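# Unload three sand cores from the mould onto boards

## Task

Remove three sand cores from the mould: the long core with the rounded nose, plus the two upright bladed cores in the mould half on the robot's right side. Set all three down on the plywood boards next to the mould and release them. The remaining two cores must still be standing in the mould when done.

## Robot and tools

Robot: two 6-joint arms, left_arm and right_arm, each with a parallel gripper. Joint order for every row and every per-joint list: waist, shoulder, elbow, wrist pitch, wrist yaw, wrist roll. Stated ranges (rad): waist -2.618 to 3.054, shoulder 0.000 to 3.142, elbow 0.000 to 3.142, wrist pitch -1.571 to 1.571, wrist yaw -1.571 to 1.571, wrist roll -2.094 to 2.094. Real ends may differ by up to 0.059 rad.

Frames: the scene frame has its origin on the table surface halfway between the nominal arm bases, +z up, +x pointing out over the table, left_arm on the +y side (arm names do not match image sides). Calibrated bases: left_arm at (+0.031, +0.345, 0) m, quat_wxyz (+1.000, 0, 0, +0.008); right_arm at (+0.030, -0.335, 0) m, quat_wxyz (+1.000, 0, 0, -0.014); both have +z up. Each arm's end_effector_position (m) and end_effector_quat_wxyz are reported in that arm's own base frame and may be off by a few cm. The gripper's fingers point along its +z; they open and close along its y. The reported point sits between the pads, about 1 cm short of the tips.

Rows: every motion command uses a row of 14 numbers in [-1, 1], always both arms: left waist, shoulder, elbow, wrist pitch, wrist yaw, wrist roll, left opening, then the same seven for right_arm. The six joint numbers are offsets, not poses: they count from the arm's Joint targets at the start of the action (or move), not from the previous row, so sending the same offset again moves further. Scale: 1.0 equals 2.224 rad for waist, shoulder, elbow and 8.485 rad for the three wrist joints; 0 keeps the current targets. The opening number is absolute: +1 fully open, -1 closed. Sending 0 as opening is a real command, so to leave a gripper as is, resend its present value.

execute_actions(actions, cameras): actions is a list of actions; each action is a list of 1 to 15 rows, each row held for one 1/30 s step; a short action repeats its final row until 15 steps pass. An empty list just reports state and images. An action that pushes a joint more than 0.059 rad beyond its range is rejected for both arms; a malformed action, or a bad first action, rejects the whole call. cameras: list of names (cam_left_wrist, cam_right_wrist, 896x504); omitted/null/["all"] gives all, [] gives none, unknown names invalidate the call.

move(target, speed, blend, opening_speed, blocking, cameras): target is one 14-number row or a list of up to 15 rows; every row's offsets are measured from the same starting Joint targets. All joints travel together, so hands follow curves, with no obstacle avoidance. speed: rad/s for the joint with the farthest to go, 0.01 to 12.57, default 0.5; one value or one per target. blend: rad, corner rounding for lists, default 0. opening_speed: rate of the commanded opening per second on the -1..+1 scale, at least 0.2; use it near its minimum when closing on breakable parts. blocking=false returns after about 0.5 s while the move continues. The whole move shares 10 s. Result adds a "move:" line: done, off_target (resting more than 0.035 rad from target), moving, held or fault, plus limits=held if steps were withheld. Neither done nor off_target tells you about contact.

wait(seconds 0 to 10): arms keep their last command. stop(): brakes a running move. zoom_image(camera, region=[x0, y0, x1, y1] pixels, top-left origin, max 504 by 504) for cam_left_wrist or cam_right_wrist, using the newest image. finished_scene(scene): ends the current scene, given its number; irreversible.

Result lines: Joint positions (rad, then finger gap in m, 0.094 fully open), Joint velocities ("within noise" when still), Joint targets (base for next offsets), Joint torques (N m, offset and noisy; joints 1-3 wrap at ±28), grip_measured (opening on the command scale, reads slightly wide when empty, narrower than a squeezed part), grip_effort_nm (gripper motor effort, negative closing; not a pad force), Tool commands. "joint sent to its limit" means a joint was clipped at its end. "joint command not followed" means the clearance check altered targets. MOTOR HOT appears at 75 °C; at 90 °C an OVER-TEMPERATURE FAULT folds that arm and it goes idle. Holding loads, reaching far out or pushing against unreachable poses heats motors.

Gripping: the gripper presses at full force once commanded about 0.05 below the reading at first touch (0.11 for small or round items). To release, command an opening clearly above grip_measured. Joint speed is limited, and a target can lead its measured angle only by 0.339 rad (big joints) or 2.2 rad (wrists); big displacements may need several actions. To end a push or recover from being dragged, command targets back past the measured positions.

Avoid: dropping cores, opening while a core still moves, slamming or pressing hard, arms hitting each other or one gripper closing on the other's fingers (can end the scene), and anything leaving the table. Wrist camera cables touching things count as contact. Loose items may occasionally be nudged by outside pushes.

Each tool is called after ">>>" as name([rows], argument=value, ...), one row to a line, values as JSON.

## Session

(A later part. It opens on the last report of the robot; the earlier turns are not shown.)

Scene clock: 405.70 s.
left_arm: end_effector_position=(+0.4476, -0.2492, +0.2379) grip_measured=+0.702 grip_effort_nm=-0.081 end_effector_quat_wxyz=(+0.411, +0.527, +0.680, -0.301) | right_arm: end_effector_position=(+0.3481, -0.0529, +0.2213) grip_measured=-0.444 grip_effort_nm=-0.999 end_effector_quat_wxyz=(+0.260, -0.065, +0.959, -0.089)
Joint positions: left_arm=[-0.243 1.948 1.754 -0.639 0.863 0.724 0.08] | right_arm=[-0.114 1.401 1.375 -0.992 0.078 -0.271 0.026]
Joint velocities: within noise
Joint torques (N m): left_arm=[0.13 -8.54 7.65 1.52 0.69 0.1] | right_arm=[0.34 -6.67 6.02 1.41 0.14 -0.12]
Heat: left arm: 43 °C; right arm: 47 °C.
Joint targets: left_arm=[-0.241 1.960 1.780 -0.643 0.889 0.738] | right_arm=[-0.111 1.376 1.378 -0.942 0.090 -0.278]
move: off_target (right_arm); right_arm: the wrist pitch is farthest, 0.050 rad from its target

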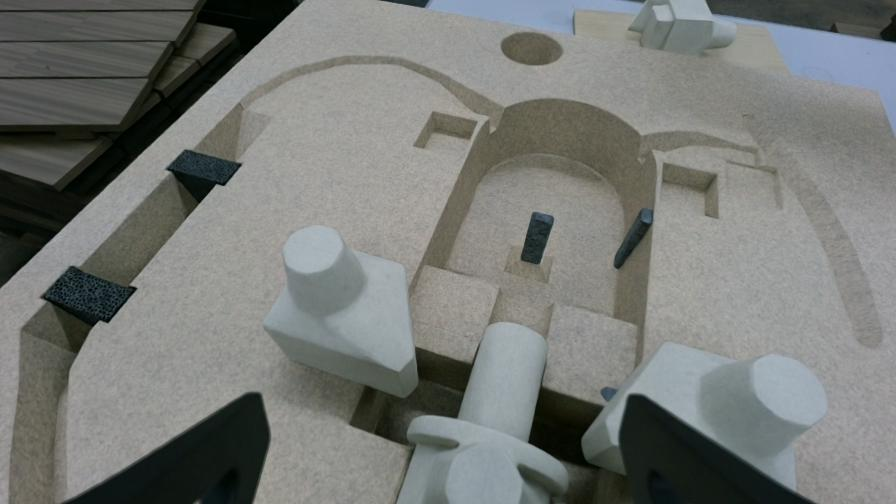

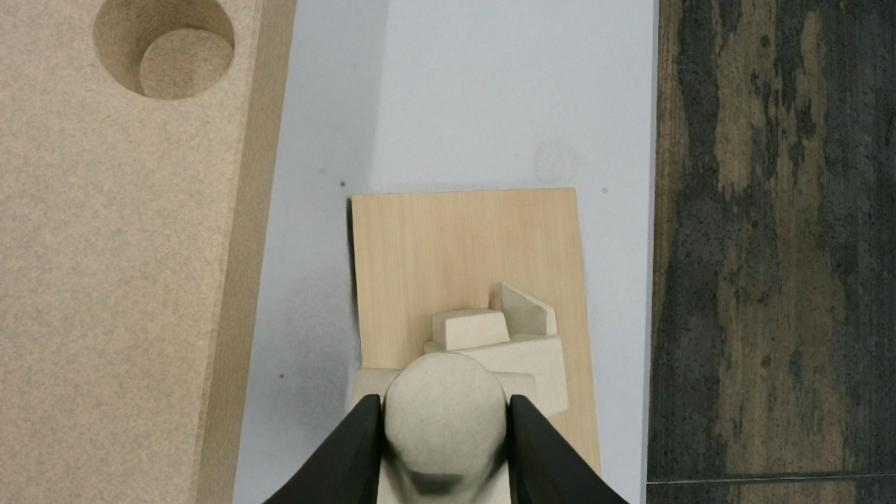

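>>> move([
  [-0.0076,-0.0022,-0.1345,0.0346,0.0018,0,0.7,0,0,0,0,0,0,-0.6],
  [-0.0076,-0.0022,-0.1345,0.0346,0.0018,0,-0.6,0,0,0,0,0,0,-0.6],
], speed=0.3, opening_speed=0.9, cameras=["cam_left_wrist"])

Scene clock: 420.20 s.
left_arm: end_effector_position=(+0.4373, -0.2533, +0.1734) grip_measured=-0.426 grip_effort_nm=-1.004 end_effector_quat_wxyz=(+0.411, +0.532, +0.671, -0.311) | right_arm: end_effector_position=(+0.3482, -0.0530, +0.2213) grip_measured=-0.444 grip_effort_nm=-1.004 end_effector_quat_wxyz=(+0.261, -0.065, +0.959, -0.089)
Joint positions: left_arm=[-0.25 1.948 1.487 -0.371 0.886 0.728 0.027] | right_arm=[-0.114 1.401 1.375 -0.992 0.078 -0.271 0.026]
Joint velocities: within noise
Joint torques (N m): left_arm=[-0.61 -8.8 4.66 1.79 0.63 0.07] | right_arm=[0.32 -6.65 6.02 1.4 0.13 -0.11]
Heat: left arm: 40 °C; right arm: 47 °C.
Joint targets: left_arm=[-0.258 1.955 1.480 -0.349 0.904 0.738] | right_arm=[-0.111 1.376 1.378 -0.942 0.090 -0.278]
move: off_target (right_arm); right_arm: the wrist pitch is farthest, 0.050 rad from its target
Images, in order (width x height): cam_left_wrist 896x504.

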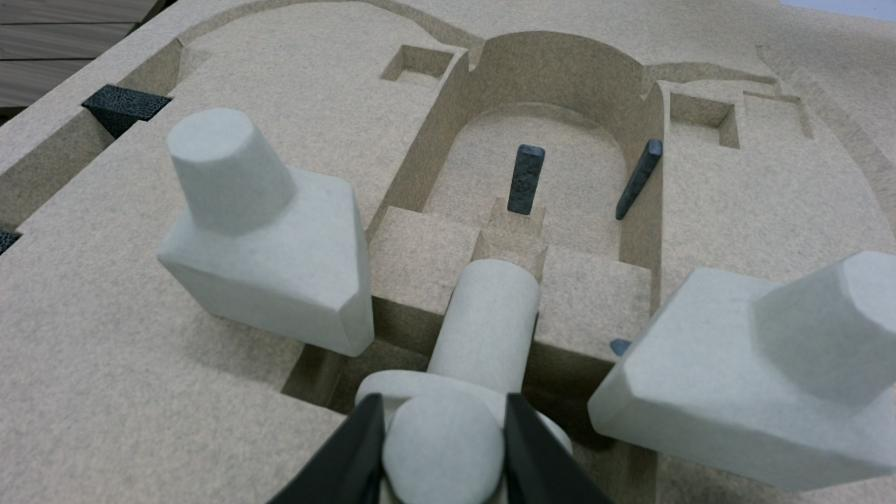

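>>> move([
  [0,-0.0121,0.06,-0.016,0,0,-0.6,0,0,0,0,0,0,-0.6],
  [0,-0.0166,0.153,-0.0376,0,0,-0.6,0,0,0,0,0,0,-0.6],
], speed=0.25)

Scene clock: 426.83 s.
left_arm: end_effector_position=(+0.4381, -0.2459, +0.2252) grip_measured=-0.427 grip_effort_nm=-0.999 end_effector_quat_wxyz=(+0.375, +0.525, +0.706, -0.293) | right_arm: end_effector_position=(+0.3483, -0.0530, +0.2214) grip_measured=-0.444 grip_effort_nm=-1.009 end_effector_quat_wxyz=(+0.261, -0.065, +0.959, -0.089)
Joint positions: left_arm=[-0.253 1.948 1.766 -0.738 0.813 0.738 0.027] | right_arm=[-0.114 1.401 1.375 -0.991 0.078 -0.271 0.026]
Joint velocities: within noise
Joint torques (N m): left_arm=[-0.35 -11.52 10.03 2.2 1.48 -0.06] | right_arm=[0.32 -6.65 6.02 1.41 0.14 -0.11]
Heat: left arm: 41 °C; right arm: 47 °C.
Joint targets: left_arm=[-0.258 1.918 1.821 -0.669 0.904 0.738] | right_arm=[-0.111 1.376 1.378 -0.942 0.090 -0.278]
move: off_target (left_arm, right_arm); left_arm: the wrist yaw is farthest, 0.091 rad from its target; right_arm: the wrist pitch is farthest, 0.049 rad from its target

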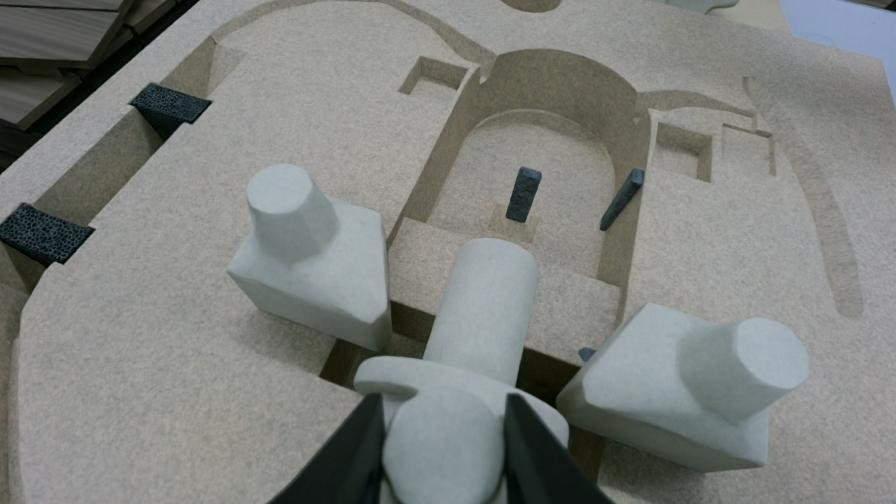

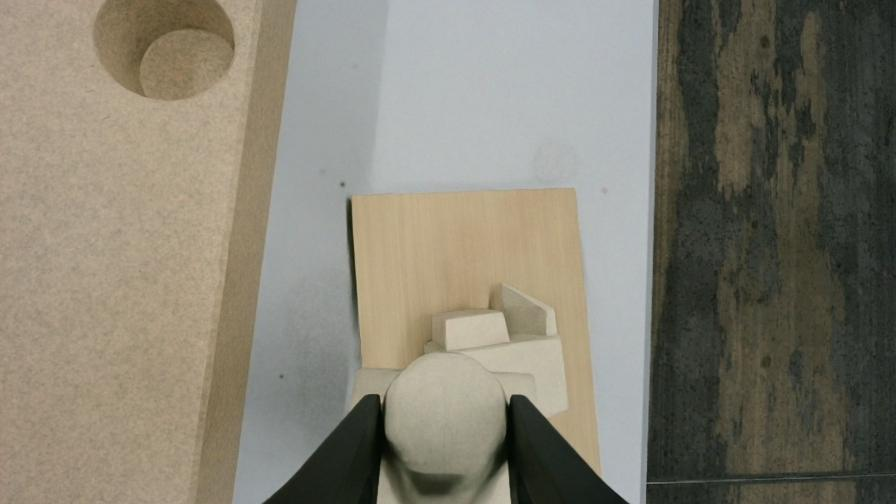

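>>> move([
  [0,0,0.036,-0.009,0,0,-0.6,0,0,0,0,0,0,-0.6],
  [0.2644,-0.3849,-0.3823,0.0425,-0.1065,-0.087,-0.6,0,0,0,0,0,0,-0.6],
], speed=[0.3,0.7], blend=0.03)

Scene clock: 439.23 s.
left_arm: end_effector_position=(+0.3380, +0.1148, +0.2298) grip_measured=-0.427 grip_effort_nm=-0.999 end_effector_quat_wxyz=(+0.451, -0.141, +0.878, +0.073) | right_arm: end_effector_position=(+0.3483, -0.0530, +0.2214) grip_measured=-0.444 grip_effort_nm=-1.004 end_effector_quat_wxyz=(+0.261, -0.065, +0.959, -0.089)
Joint positions: left_arm=[0.328 1.113 0.948 -0.456 0.008 0.006 0.027] | right_arm=[-0.114 1.401 1.375 -0.991 0.078 -0.271 0.026]
Joint velocities: within noise
Joint torques (N m): left_arm=[0.09 -6.72 7.6 3.6 -0.05 -0.11] | right_arm=[0.32 -6.67 6.04 1.4 0.13 -0.11]
Heat: left arm: 45 °C; right arm: 47 °C.
Joint targets: left_arm=[0.330 1.062 0.970 -0.308 0.001 -0.001] | right_arm=[-0.111 1.376 1.378 -0.942 0.090 -0.278]
move: off_target (left_arm, right_arm); left_arm: the wrist pitch is farthest, 0.148 rad from its target; right_arm: the wrist pitch is farthest, 0.049 rad from its target

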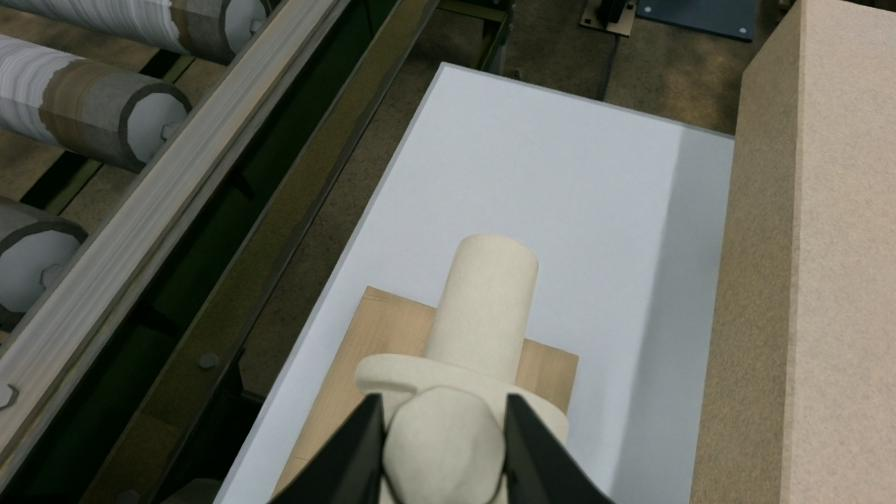

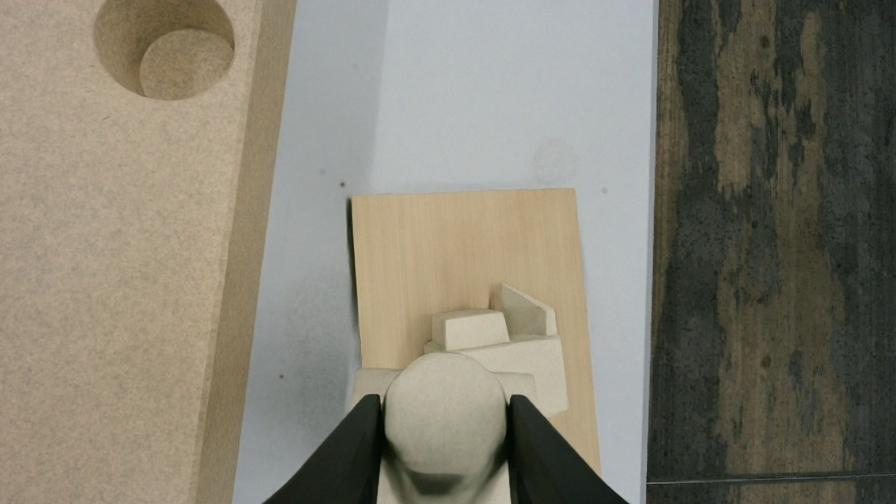

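>>> move(target=[0,-0.0262,-0.2108,0.0625,0,0,-0.6,0,0,0,0,0,0,-0.6], speed=0.4, cameras=["cam_left_wrist"])

Scene clock: 449.00 s.
left_arm: end_effector_position=(+0.3250, +0.1108, +0.1416) grip_measured=-0.427 grip_effort_nm=-0.999 end_effector_quat_wxyz=(+0.494, -0.139, +0.855, +0.080) | right_arm: end_effector_position=(+0.3483, -0.0530, +0.2214) grip_measured=-0.444 grip_effort_nm=-1.009 end_effector_quat_wxyz=(+0.261, -0.065, +0.959, -0.089)
Joint positions: left_arm=[0.328 1.054 0.481 0.051 0.005 0.003 0.027] | right_arm=[-0.114 1.401 1.375 -0.991 0.078 -0.271 0.026]
Joint velocities: within noise
Joint torques (N m): left_arm=[0.28 -6.12 7.23 3.93 -0.04 -0.1] | right_arm=[0.31 -6.65 6 1.4 0.14 -0.12]
Heat: left arm: 47 °C; right arm: 47 °C.
Joint targets: left_arm=[0.330 1.003 0.501 0.222 0.001 0.000] | right_arm=[-0.111 1.376 1.378 -0.942 0.090 -0.278]
move: off_target (left_arm, right_arm); left_arm: the wrist pitch is farthest, 0.171 rad from its target; right_arm: the wrist pitch is farthest, 0.049 rad from its target
Images, in order (width x height): cam_left_wrist 896x504.

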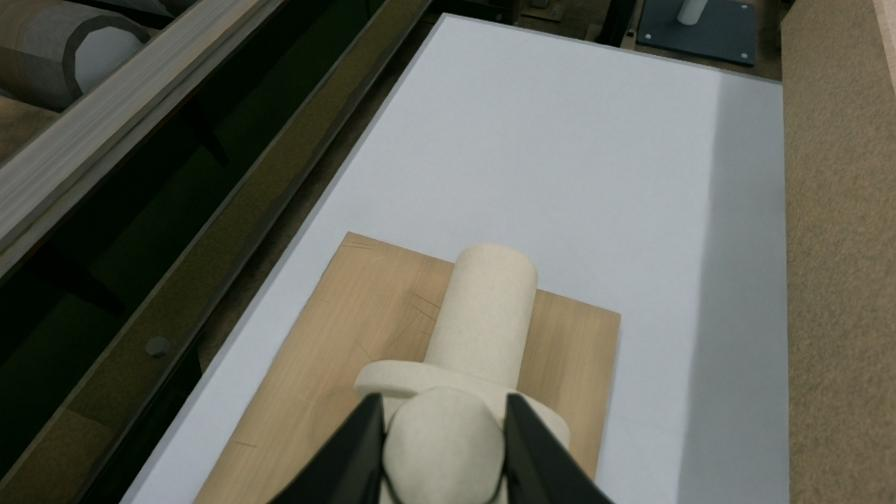

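>>> move(target=[0,0.0207,-0.0292,0.0165,0,0,-0.6,0,0,0,0,0,0,-0.6], speed=0.2, cameras=["cam_left_wrist"])

Scene clock: 453.63 s.
left_arm: end_effector_position=(+0.3278, +0.1118, +0.1395) grip_measured=-0.428 grip_effort_nm=-0.999 end_effector_quat_wxyz=(+0.521, -0.136, +0.838, +0.085) | right_arm: end_effector_position=(+0.3483, -0.0530, +0.2214) grip_measured=-0.444 grip_effort_nm=-1.004 end_effector_quat_wxyz=(+0.261, -0.065, +0.959, -0.089)
Joint positions: left_arm=[0.328 1.064 0.417 0.187 0.005 0.002 0.027] | right_arm=[-0.114 1.401 1.375 -0.991 0.078 -0.271 0.026]
Joint velocities: within noise
Joint torques (N m): left_arm=[0.27 -3.29 7.04 4.02 -0.03 -0.11] | right_arm=[0.34 -6.65 6.02 1.4 0.14 -0.12]
Heat: left arm: 51 °C; right arm: 47 °C.
Joint targets: left_arm=[0.330 1.049 0.436 0.362 0.001 -0.001] | right_arm=[-0.111 1.376 1.378 -0.942 0.090 -0.278]
move: off_target (left_arm, right_arm); left_arm: the wrist pitch is farthest, 0.175 rad from its target; right_arm: the wrist pitch is farthest, 0.049 rad from its target
Images, in order (width x height): cam_left_wrist 896x504.

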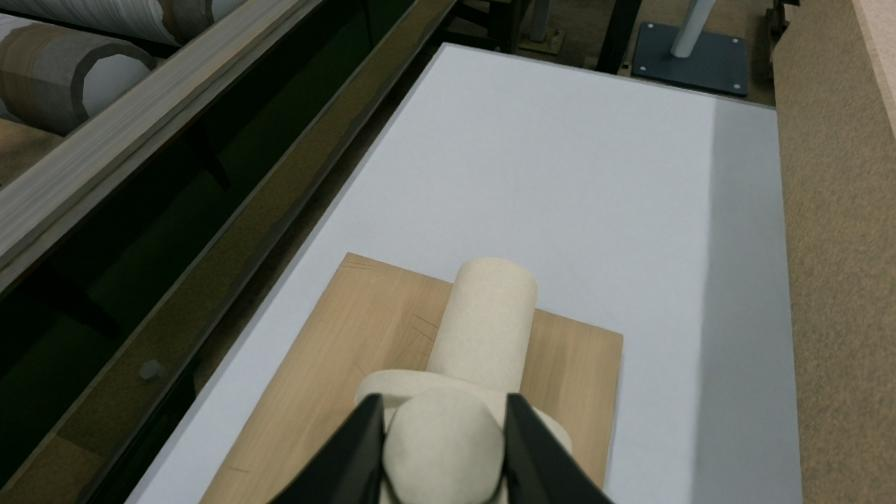

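>>> move(target=[0,0.004,0,-0.005,0,0,-0.6,0,0,0,0,0,0,-0.6], speed=0.1, cameras=["cam_left_wrist"])

Scene clock: 457.40 s.
left_arm: end_effector_position=(+0.3278, +0.1118, +0.1388) grip_measured=-0.428 grip_effort_nm=-0.999 end_effector_quat_wxyz=(+0.520, -0.137, +0.839, +0.085) | right_arm: end_effector_position=(+0.3483, -0.0530, +0.2214) grip_measured=-0.444 grip_effort_nm=-0.999 end_effector_quat_wxyz=(+0.261, -0.065, +0.959, -0.089)
Joint positions: left_arm=[0.328 1.066 0.417 0.188 0.005 0.002 0.027] | right_arm=[-0.114 1.401 1.375 -0.991 0.078 -0.271 0.026]
Joint velocities: within noise
Joint torques (N m): left_arm=[0.14 -2.69 6.97 3.54 -0.03 -0.09] | right_arm=[0.29 -6.68 6.05 1.41 0.13 -0.12]
Heat: left arm: 54 °C; right arm: 47 °C.
Joint targets: left_arm=[0.330 1.058 0.436 0.320 0.001 -0.001] | right_arm=[-0.111 1.376 1.378 -0.942 0.090 -0.278]
move: off_target (left_arm, right_arm); left_arm: the wrist pitch is farthest, 0.132 rad from its target; right_arm: the wrist pitch is farthest, 0.049 rad from its target
Images, in order (width x height): cam_left_wrist 896x504.

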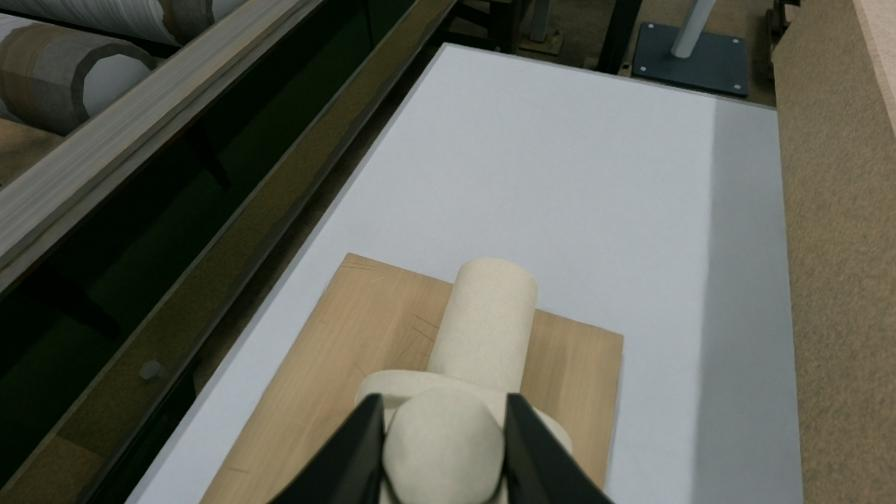

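>>> move([
  [0,0.004,0,-0.008,0,0,-0.6,0,0,0,0,0,0,-0.6],
  [0,0.004,0,-0.008,0,0,-0.1,0,0,0,0,0,0,-0.6],
], speed=0.1, opening_speed=0.4, cameras=["cam_left_wrist"])

Scene clock: 462.43 s.
left_arm: end_effector_position=(+0.3311, +0.1140, +0.1464) grip_measured=-0.102 grip_effort_nm=0.149 end_effector_quat_wxyz=(+0.534, -0.138, +0.829, +0.088) | right_arm: end_effector_position=(+0.3483, -0.0530, +0.2214) grip_measured=-0.444 grip_effort_nm=-1.004 end_effector_quat_wxyz=(+0.261, -0.065, +0.959, -0.089)
Joint positions: left_arm=[0.328 1.067 0.417 0.224 -0.001 -0.002 0.042] | right_arm=[-0.114 1.401 1.375 -0.991 0.078 -0.271 0.026]
Joint velocities: within noise
Joint torques (N m): left_arm=[0.23 -2.19 7.06 2.44 0.05 -0.04] | right_arm=[0.34 -6.67 6.04 1.4 0.13 -0.12]
Heat: left arm: 54 °C; right arm: 47 °C.
Joint targets: left_arm=[0.330 1.067 0.436 0.252 0.001 -0.001] | right_arm=[-0.111 1.376 1.378 -0.942 0.090 -0.278]
move: off_target (right_arm); target 2's new numbers were sent with left_arm's wrist pitch 0.069 rad from that target; right_arm: the wrist pitch is farthest, 0.049 rad from its target
Images, in order (width x height): cam_left_wrist 896x504.

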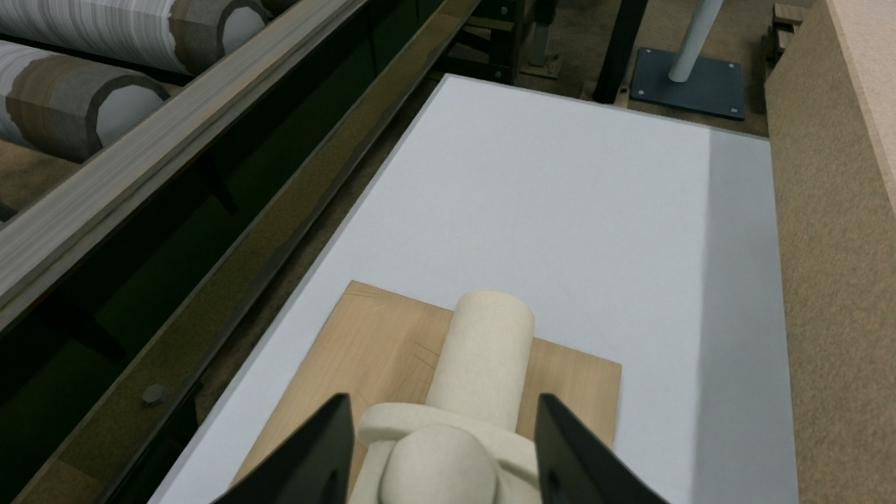

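>>> move([
  [0,-0.1545,0.0585,-0.05,0,0,-0.1,-0.127,0,0,-0.0295,0.0085,-0.0297,-0.6],
  [0,-0.1545,0.0585,-0.05,0,0,-0.1,-0.127,0.4137,0.2878,-0.0728,0.0085,-0.0297,-0.6],
], speed=[0.5,0.5])

Scene clock: 479.97 s.
left_arm: end_effector_position=(+0.2908, +0.1003, +0.2185) grip_measured=-0.102 grip_effort_nm=0.139 end_effector_quat_wxyz=(+0.558, -0.136, +0.813, +0.092) | right_arm: end_effector_position=(+0.3462, -0.1735, +0.0627) grip_measured=-0.444 grip_effort_nm=-1.004 end_effector_quat_wxyz=(-0.144, -0.075, +0.987, -0.017)
Joint positions: left_arm=[0.328 0.733 0.543 -0.178 -0.001 -0.002 0.042] | right_arm=[-0.394 2.291 1.989 -1.513 0.16 -0.526 0.026]
Joint velocities: within noise
Joint torques (N m): left_arm=[0.13 -1.16 7.84 2.22 0.03 -0.05] | right_arm=[-0.03 -10.06 7.06 -0.68 0.09 -0.09]
Heat: left arm: 51 °C; right arm: 46 °C.
Joint targets: left_arm=[0.330 0.724 0.567 -0.172 0.001 -0.001] | right_arm=[-0.393 2.296 2.018 -1.560 0.162 -0.530]
move: off_target (right_arm); right_arm: the wrist pitch is farthest, 0.047 rad from its target

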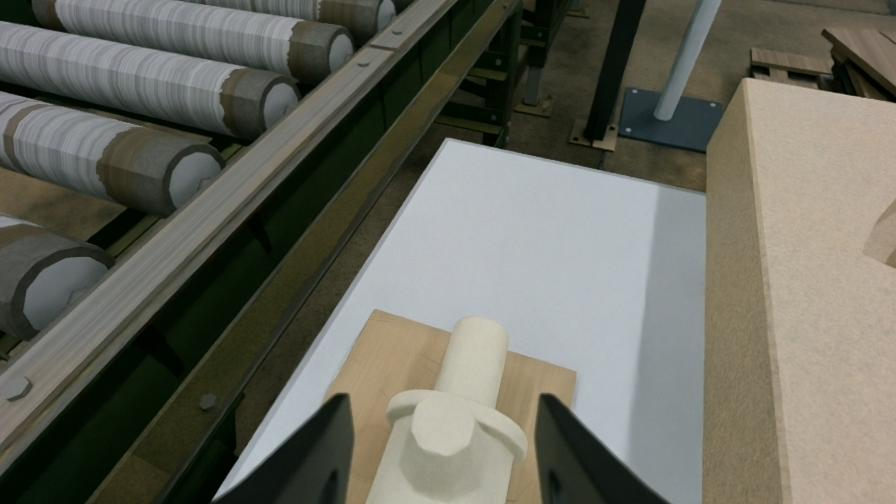

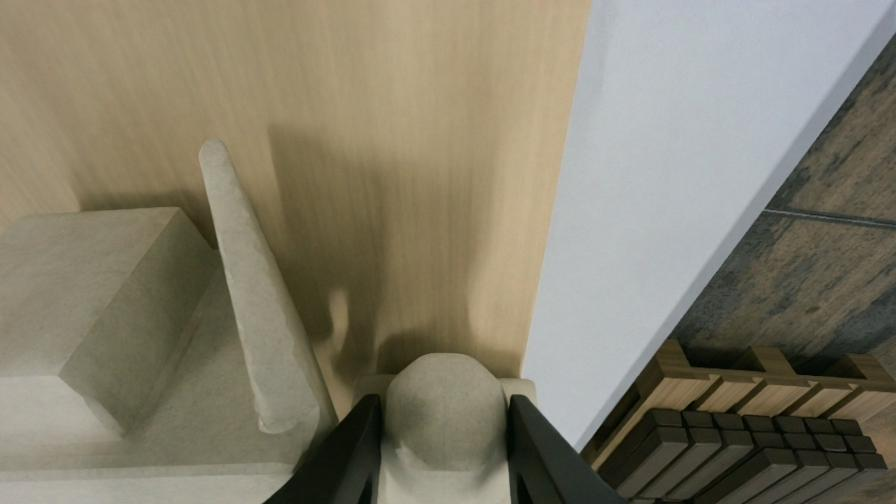

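>>> move(target=[0,0,0,0,0,0,-0.1,-0.008,0.0045,-0.029,0.0065,0,0,-0.6], speed=0.12, cameras=["cam_right_wrist"])

Scene clock: 483.13 s.
left_arm: end_effector_position=(+0.2908, +0.1002, +0.2184) grip_measured=-0.102 grip_effort_nm=0.144 end_effector_quat_wxyz=(+0.558, -0.136, +0.813, +0.092) | right_arm: end_effector_position=(+0.3428, -0.1765, +0.0570) grip_measured=-0.444 grip_effort_nm=-1.009 end_effector_quat_wxyz=(-0.146, -0.070, +0.987, -0.015)
Joint positions: left_arm=[0.328 0.733 0.543 -0.178 -0.001 -0.002 0.042] | right_arm=[-0.405 2.291 1.965 -1.494 0.16 -0.526 0.026]
Joint velocities: within noise
Joint torques (N m): left_arm=[0.17 -1.02 7.9 2.23 0.03 -0.04] | right_arm=[-0.59 -9.29 3.86 -0.4 0.09 -0.1]
Heat: left arm: 51 °C; right arm: 45 °C.
Joint targets: left_arm=[0.330 0.724 0.567 -0.172 0.001 -0.001] | right_arm=[-0.411 2.306 1.953 -1.504 0.162 -0.530]
move: done
Images, in order (width x height): cam_right_wrist 896x504.

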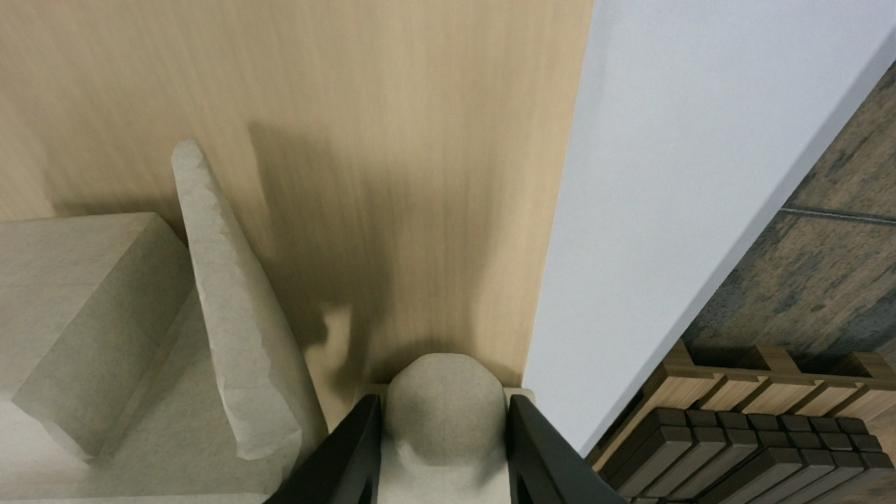

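>>> move(target=[-0.3732,0.4294,0.6313,-0.073,0.0825,0,-0.1,0,0,0,0,0,0,-0.6], speed=1.0, cameras=["cam_left_wrist"])

>>> zoom_image(camera="cam_left_wrist", region=[430, 150, 640, 340])

Scene clock: 492.47 s.
left_arm: end_effector_position=(+0.3378, -0.3120, +0.4052) grip_measured=-0.102 grip_effort_nm=0.134 end_effector_quat_wxyz=(+0.390, +0.365, +0.745, -0.399) | right_arm: end_effector_position=(+0.3428, -0.1765, +0.0570) grip_measured=-0.444 grip_effort_nm=-1.004 end_effector_quat_wxyz=(-0.146, -0.070, +0.987, -0.015)
Joint positions: left_arm=[-0.5 1.666 1.945 -0.787 0.685 -0.002 0.042] | right_arm=[-0.405 2.291 1.965 -1.494 0.16 -0.526 0.026]
Joint velocities: within noise
Joint torques (N m): left_arm=[0.01 -5.72 7.24 1.89 0.42 -0.07] | right_arm=[-0.58 -9.26 3.86 -0.4 0.09 -0.09]
Heat: left arm: 50 °C; right arm: 43 °C.
Joint targets: left_arm=[-0.500 1.679 1.971 -0.791 0.701 -0.001] | right_arm=[-0.411 2.306 1.953 -1.504 0.162 -0.530]
move: done
Images, in order (width x height): cam_left_wrist 896x504.

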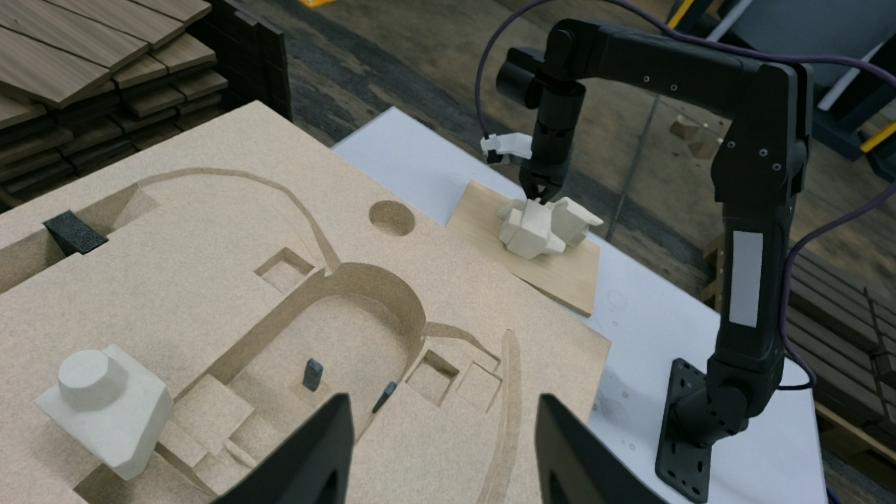

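Scaled by 2.400.

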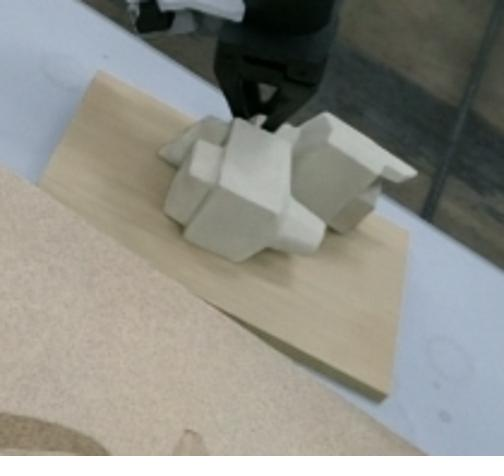

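>>> move([
  [0,0,0,0,0,0,-0.1,0,-0.0117,0.0292,-0.0066,0,0,-0.6],
  [0,0,0,0,0,0,-0.1,0,-0.0252,-0.0481,-0.0066,0,0,-0.6],
  [0,0,0,0,0,0,-0.1,0,-0.0184,-0.0665,-0.0035,0,0,-0.6],
], speed=[0.2,0.2,0.12])

>>> zoom_image(camera="cam_left_wrist", region=[430, 150, 640, 340])

Scene clock: 512.47 s.
left_arm: end_effector_position=(+0.3376, -0.3120, +0.4050) grip_measured=-0.102 grip_effort_nm=0.139 end_effector_quat_wxyz=(+0.390, +0.365, +0.745, -0.399) | right_arm: end_effector_position=(+0.3058, -0.1668, +0.0444) grip_measured=-0.444 grip_effort_nm=-1.004 end_effector_quat_wxyz=(-0.208, -0.075, +0.975, +0.004)
Joint positions: left_arm=[-0.5 1.666 1.945 -0.788 0.686 -0.002 0.042] | right_arm=[-0.408 2.271 1.838 -1.516 0.184 -0.526 0.026]
Joint velocities: within noise
Joint torques (N m): left_arm=[0.02 -5.81 7.13 1.89 0.42 -0.06] | right_arm=[-0.27 -10.47 2.03 -0.67 -0.13 -0.09]
Heat: left arm: 47 °C; right arm: 44 °C.
Joint targets: left_arm=[-0.500 1.679 1.971 -0.792 0.700 -0.001] | right_arm=[-0.411 2.265 1.805 -1.534 0.162 -0.530]
move: done

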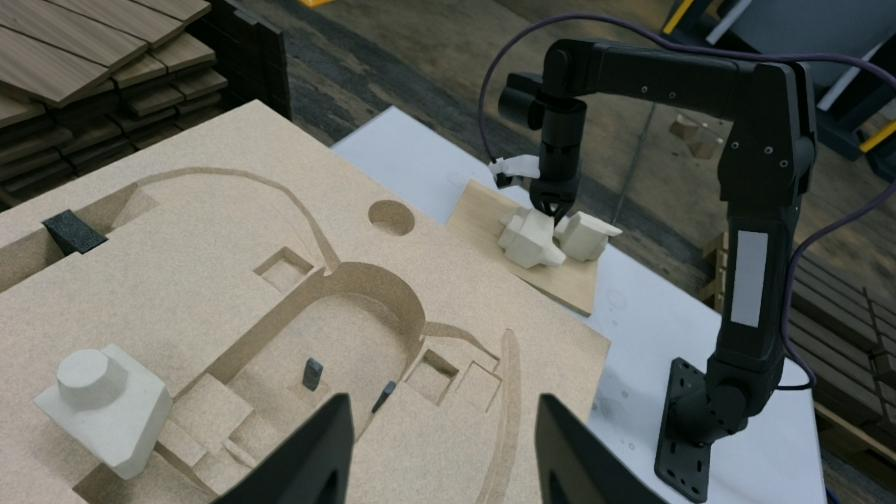

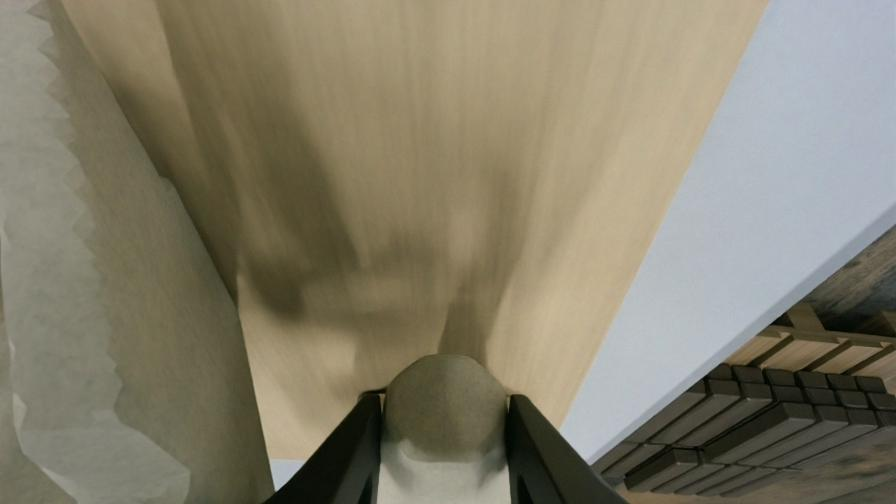

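Scaled by 2.400.

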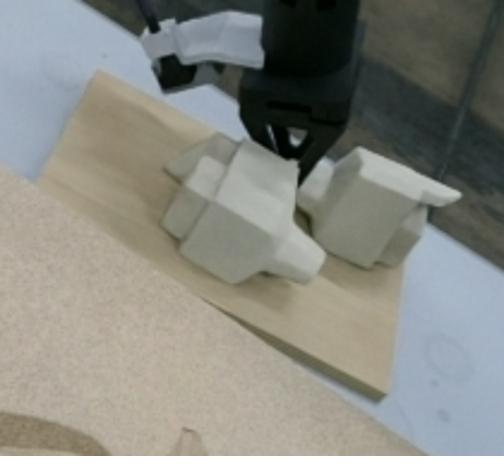

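>>> move([
  [0,0,0,0,0,0,-0.1,0,0.003,-0.012,0.0015,0,0,-0.6],
  [0,0,0,0,0,0,-0.1,0,0.003,-0.02,0.001,0,0,-0.6],
], speed=[0.08,0.08])

>>> zoom_image(camera="cam_left_wrist", region=[480, 180, 630, 310])

Scene clock: 517.20 s.
left_arm: end_effector_position=(+0.3376, -0.3120, +0.4050) grip_measured=-0.102 grip_effort_nm=0.129 end_effector_quat_wxyz=(+0.390, +0.365, +0.745, -0.399) | right_arm: end_effector_position=(+0.2946, -0.1643, +0.0384) grip_measured=-0.444 grip_effort_nm=-1.009 end_effector_quat_wxyz=(-0.227, -0.078, +0.971, +0.007)
Joint positions: left_arm=[-0.5 1.666 1.945 -0.788 0.686 -0.002 0.042] | right_arm=[-0.408 2.268 1.794 -1.513 0.197 -0.526 0.026]
Joint velocities: within noise
Joint torques (N m): left_arm=[0.03 -5.75 7.12 1.89 0.4 -0.02] | right_arm=[-0.24 -9.69 1.95 -0.68 -0.25 -0.09]
Heat: left arm: 46 °C; right arm: 44 °C.
Joint targets: left_arm=[-0.500 1.679 1.971 -0.792 0.700 -0.001] | right_arm=[-0.411 2.272 1.761 -1.526 0.162 -0.530]
move: done

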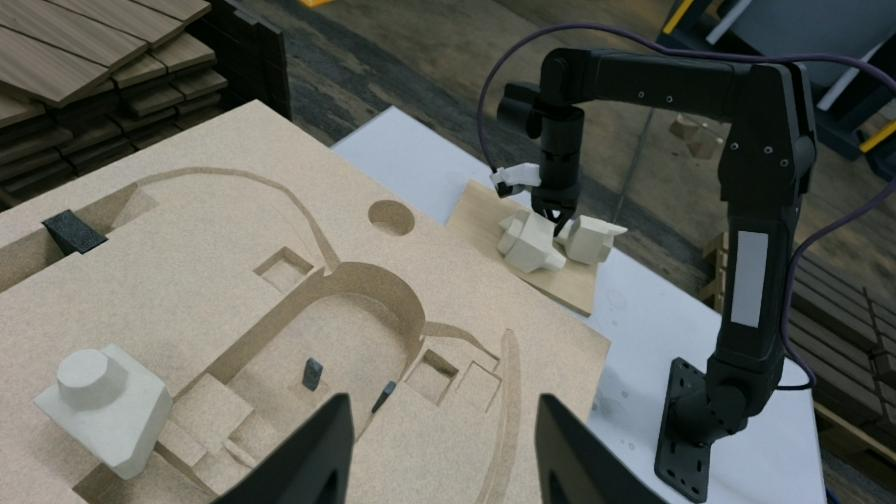

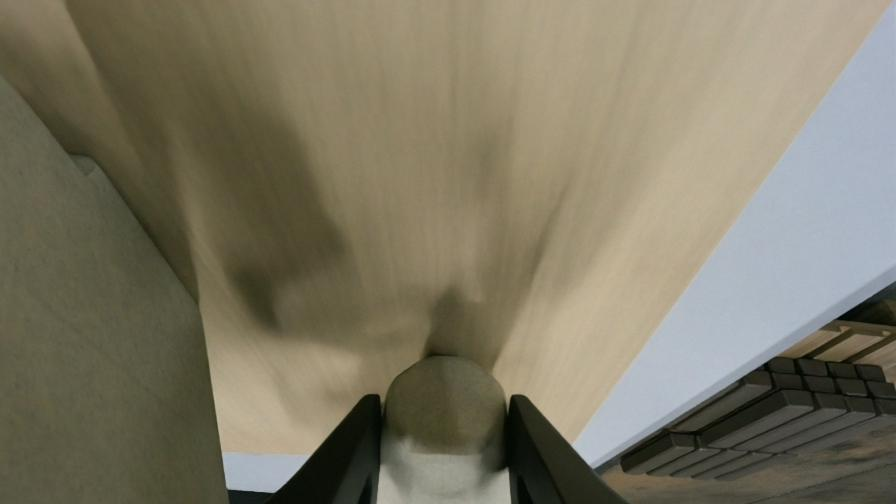

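Scaled by 3.360.

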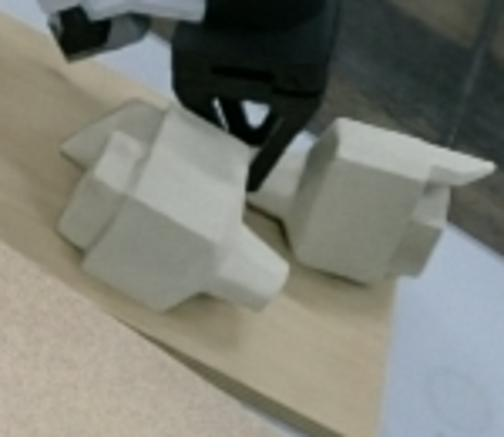

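>>> move([
  [0,0,0,0,0,0,-0.1,0,0.003,-0.008,0.001,0,0,-0.6],
  [0,0,0,0,0,0,-0.1,0,0.003,-0.008,0.001,0,0,-0.25],
], speed=[0.08,0.08], opening_speed=0.3)

>>> zoom_image(camera="cam_left_wrist", region=[480, 180, 630, 310])

Scene clock: 522.17 s.
left_arm: end_effector_position=(+0.3375, -0.3121, +0.4050) grip_measured=-0.102 grip_effort_nm=0.139 end_effector_quat_wxyz=(+0.390, +0.365, +0.745, -0.400) | right_arm: end_effector_position=(+0.2862, -0.1591, +0.0316) grip_measured=-0.253 grip_effort_nm=0.193 end_effector_quat_wxyz=(-0.237, -0.075, +0.968, +0.022)
Joint positions: left_arm=[-0.5 1.666 1.945 -0.788 0.686 -0.002 0.042] | right_arm=[-0.413 2.268 1.755 -1.505 0.18 -0.526 0.035]
Joint velocities: within noise
Joint torques (N m): left_arm=[0.08 -5.81 7.15 1.87 0.4 -0.05] | right_arm=[0.14 -9.07 3.43 -0.73 -0.11 -0.09]
Heat: left arm: 46 °C; right arm: 45 °C.
Joint targets: left_arm=[-0.500 1.679 1.971 -0.792 0.701 -0.001] | right_arm=[-0.411 2.279 1.743 -1.517 0.162 -0.530]
move: done; target 2's new numbers were sent with right_arm's elbow 0.042 rad from that target

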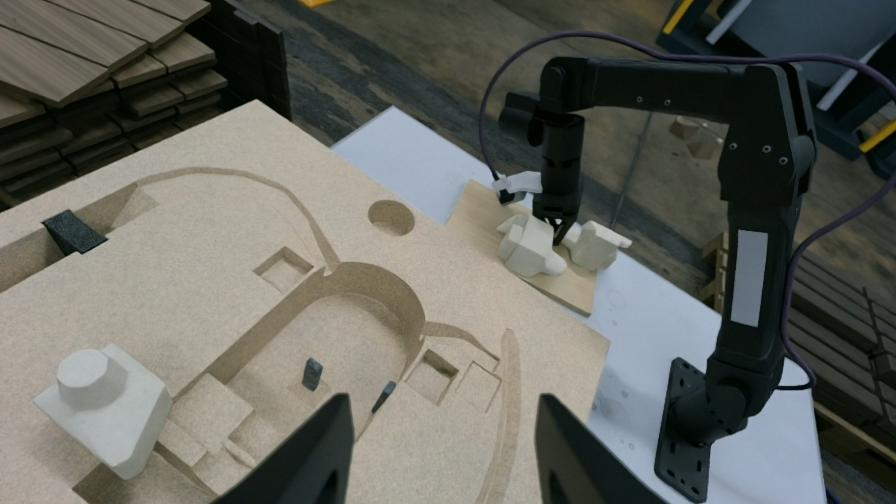

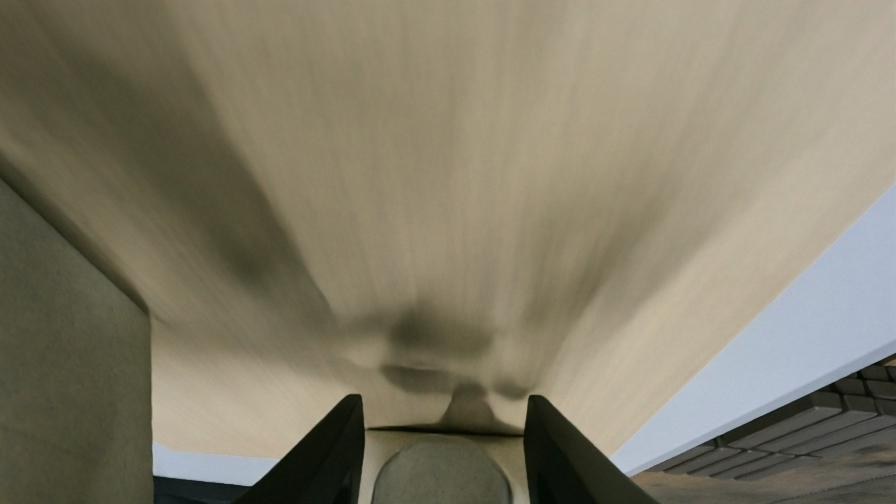

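Scaled by 3.360.

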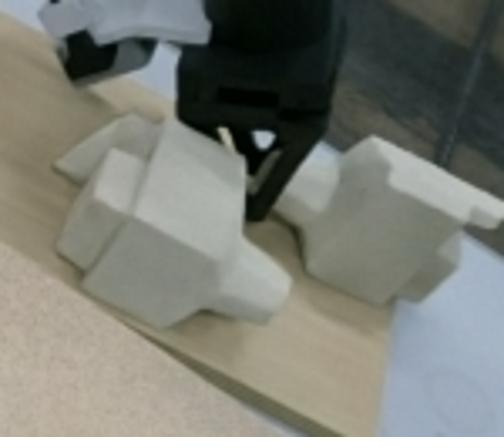

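>>> move([
  [0,0,0,0,0,0,-0.1,0,-0.01,0.04,-0.005,0,0,-0.25],
  [0.0,0,0,0,0,0,-0.1,0,-0.2,0.1,0.02,0,0,-0.25],
  [0,0,0,0,0,0,-0.1,0.1,-0.45,-0.1,0.06,0,0.04,0.2],
], speed=[0.25,0.5,0.8])

>>> zoom_image(camera="cam_left_wrist", region=[430, 150, 640, 340])

Scene clock: 529.40 s.
left_arm: end_effector_position=(+0.3375, -0.3121, +0.4050) grip_measured=-0.102 grip_effort_nm=0.139 end_effector_quat_wxyz=(+0.390, +0.365, +0.745, -0.400) | right_arm: end_effector_position=(+0.3314, -0.0939, +0.3152) grip_measured=+0.197 grip_effort_nm=0.173 end_effector_quat_wxyz=(+0.359, +0.029, +0.921, -0.149)
Joint positions: left_arm=[-0.5 1.666 1.945 -0.788 0.686 -0.002 0.042] | right_arm=[-0.195 1.286 1.529 -1.028 0.164 -0.2 0.056]
Joint velocities: within noise
Joint torques (N m): left_arm=[0.09 -5.79 7.2 1.89 0.4 -0.03] | right_arm=[0.55 -4.1 4.89 1.37 0.03 0.07]
Heat: left arm: 45 °C; right arm: 44 °C.
Joint targets: left_arm=[-0.500 1.679 1.971 -0.791 0.701 -0.001] | right_arm=[-0.189 1.278 1.520 -1.008 0.162 -0.191]
move: done

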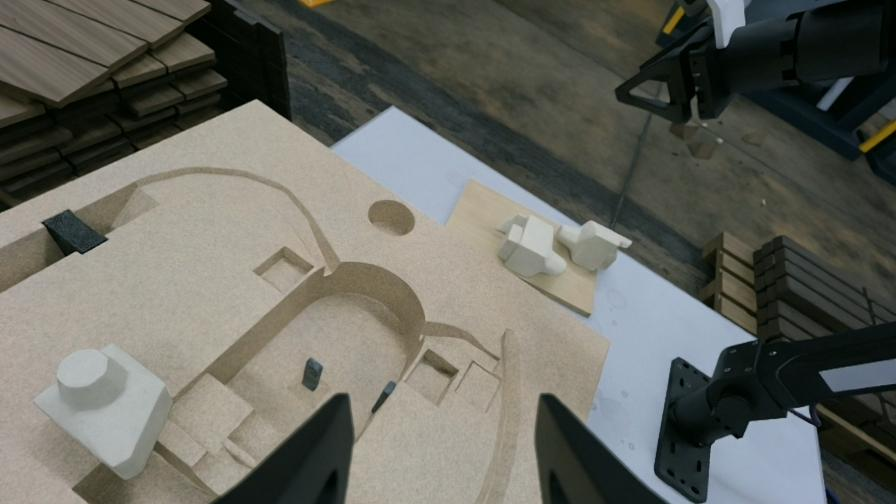

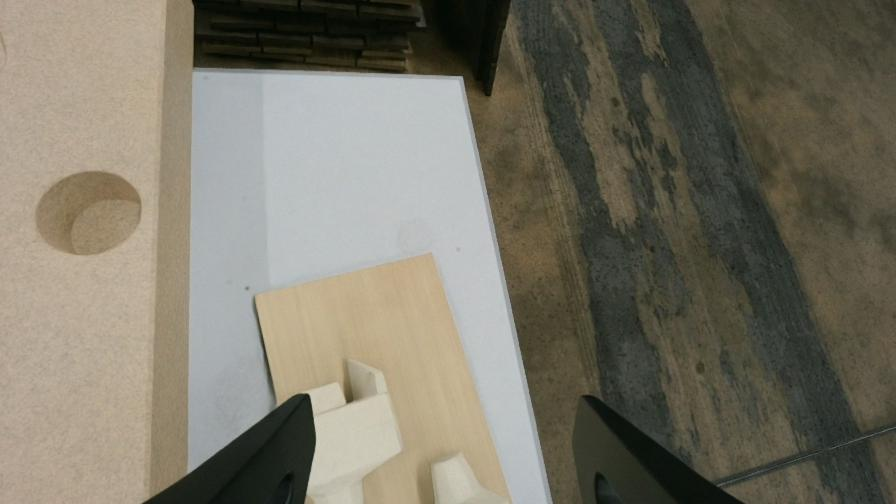

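Scaled by 2.400.

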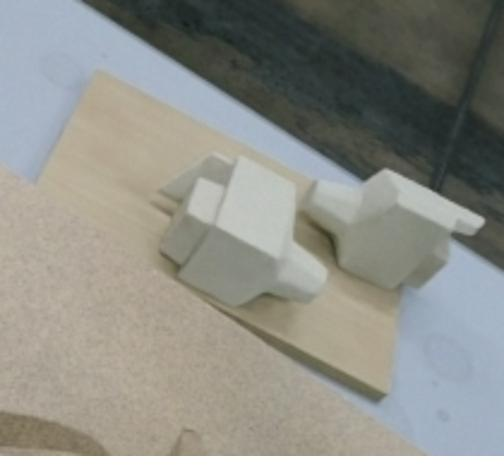

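>>> finished_scene(scene=1)

The scene is finished: the task was done.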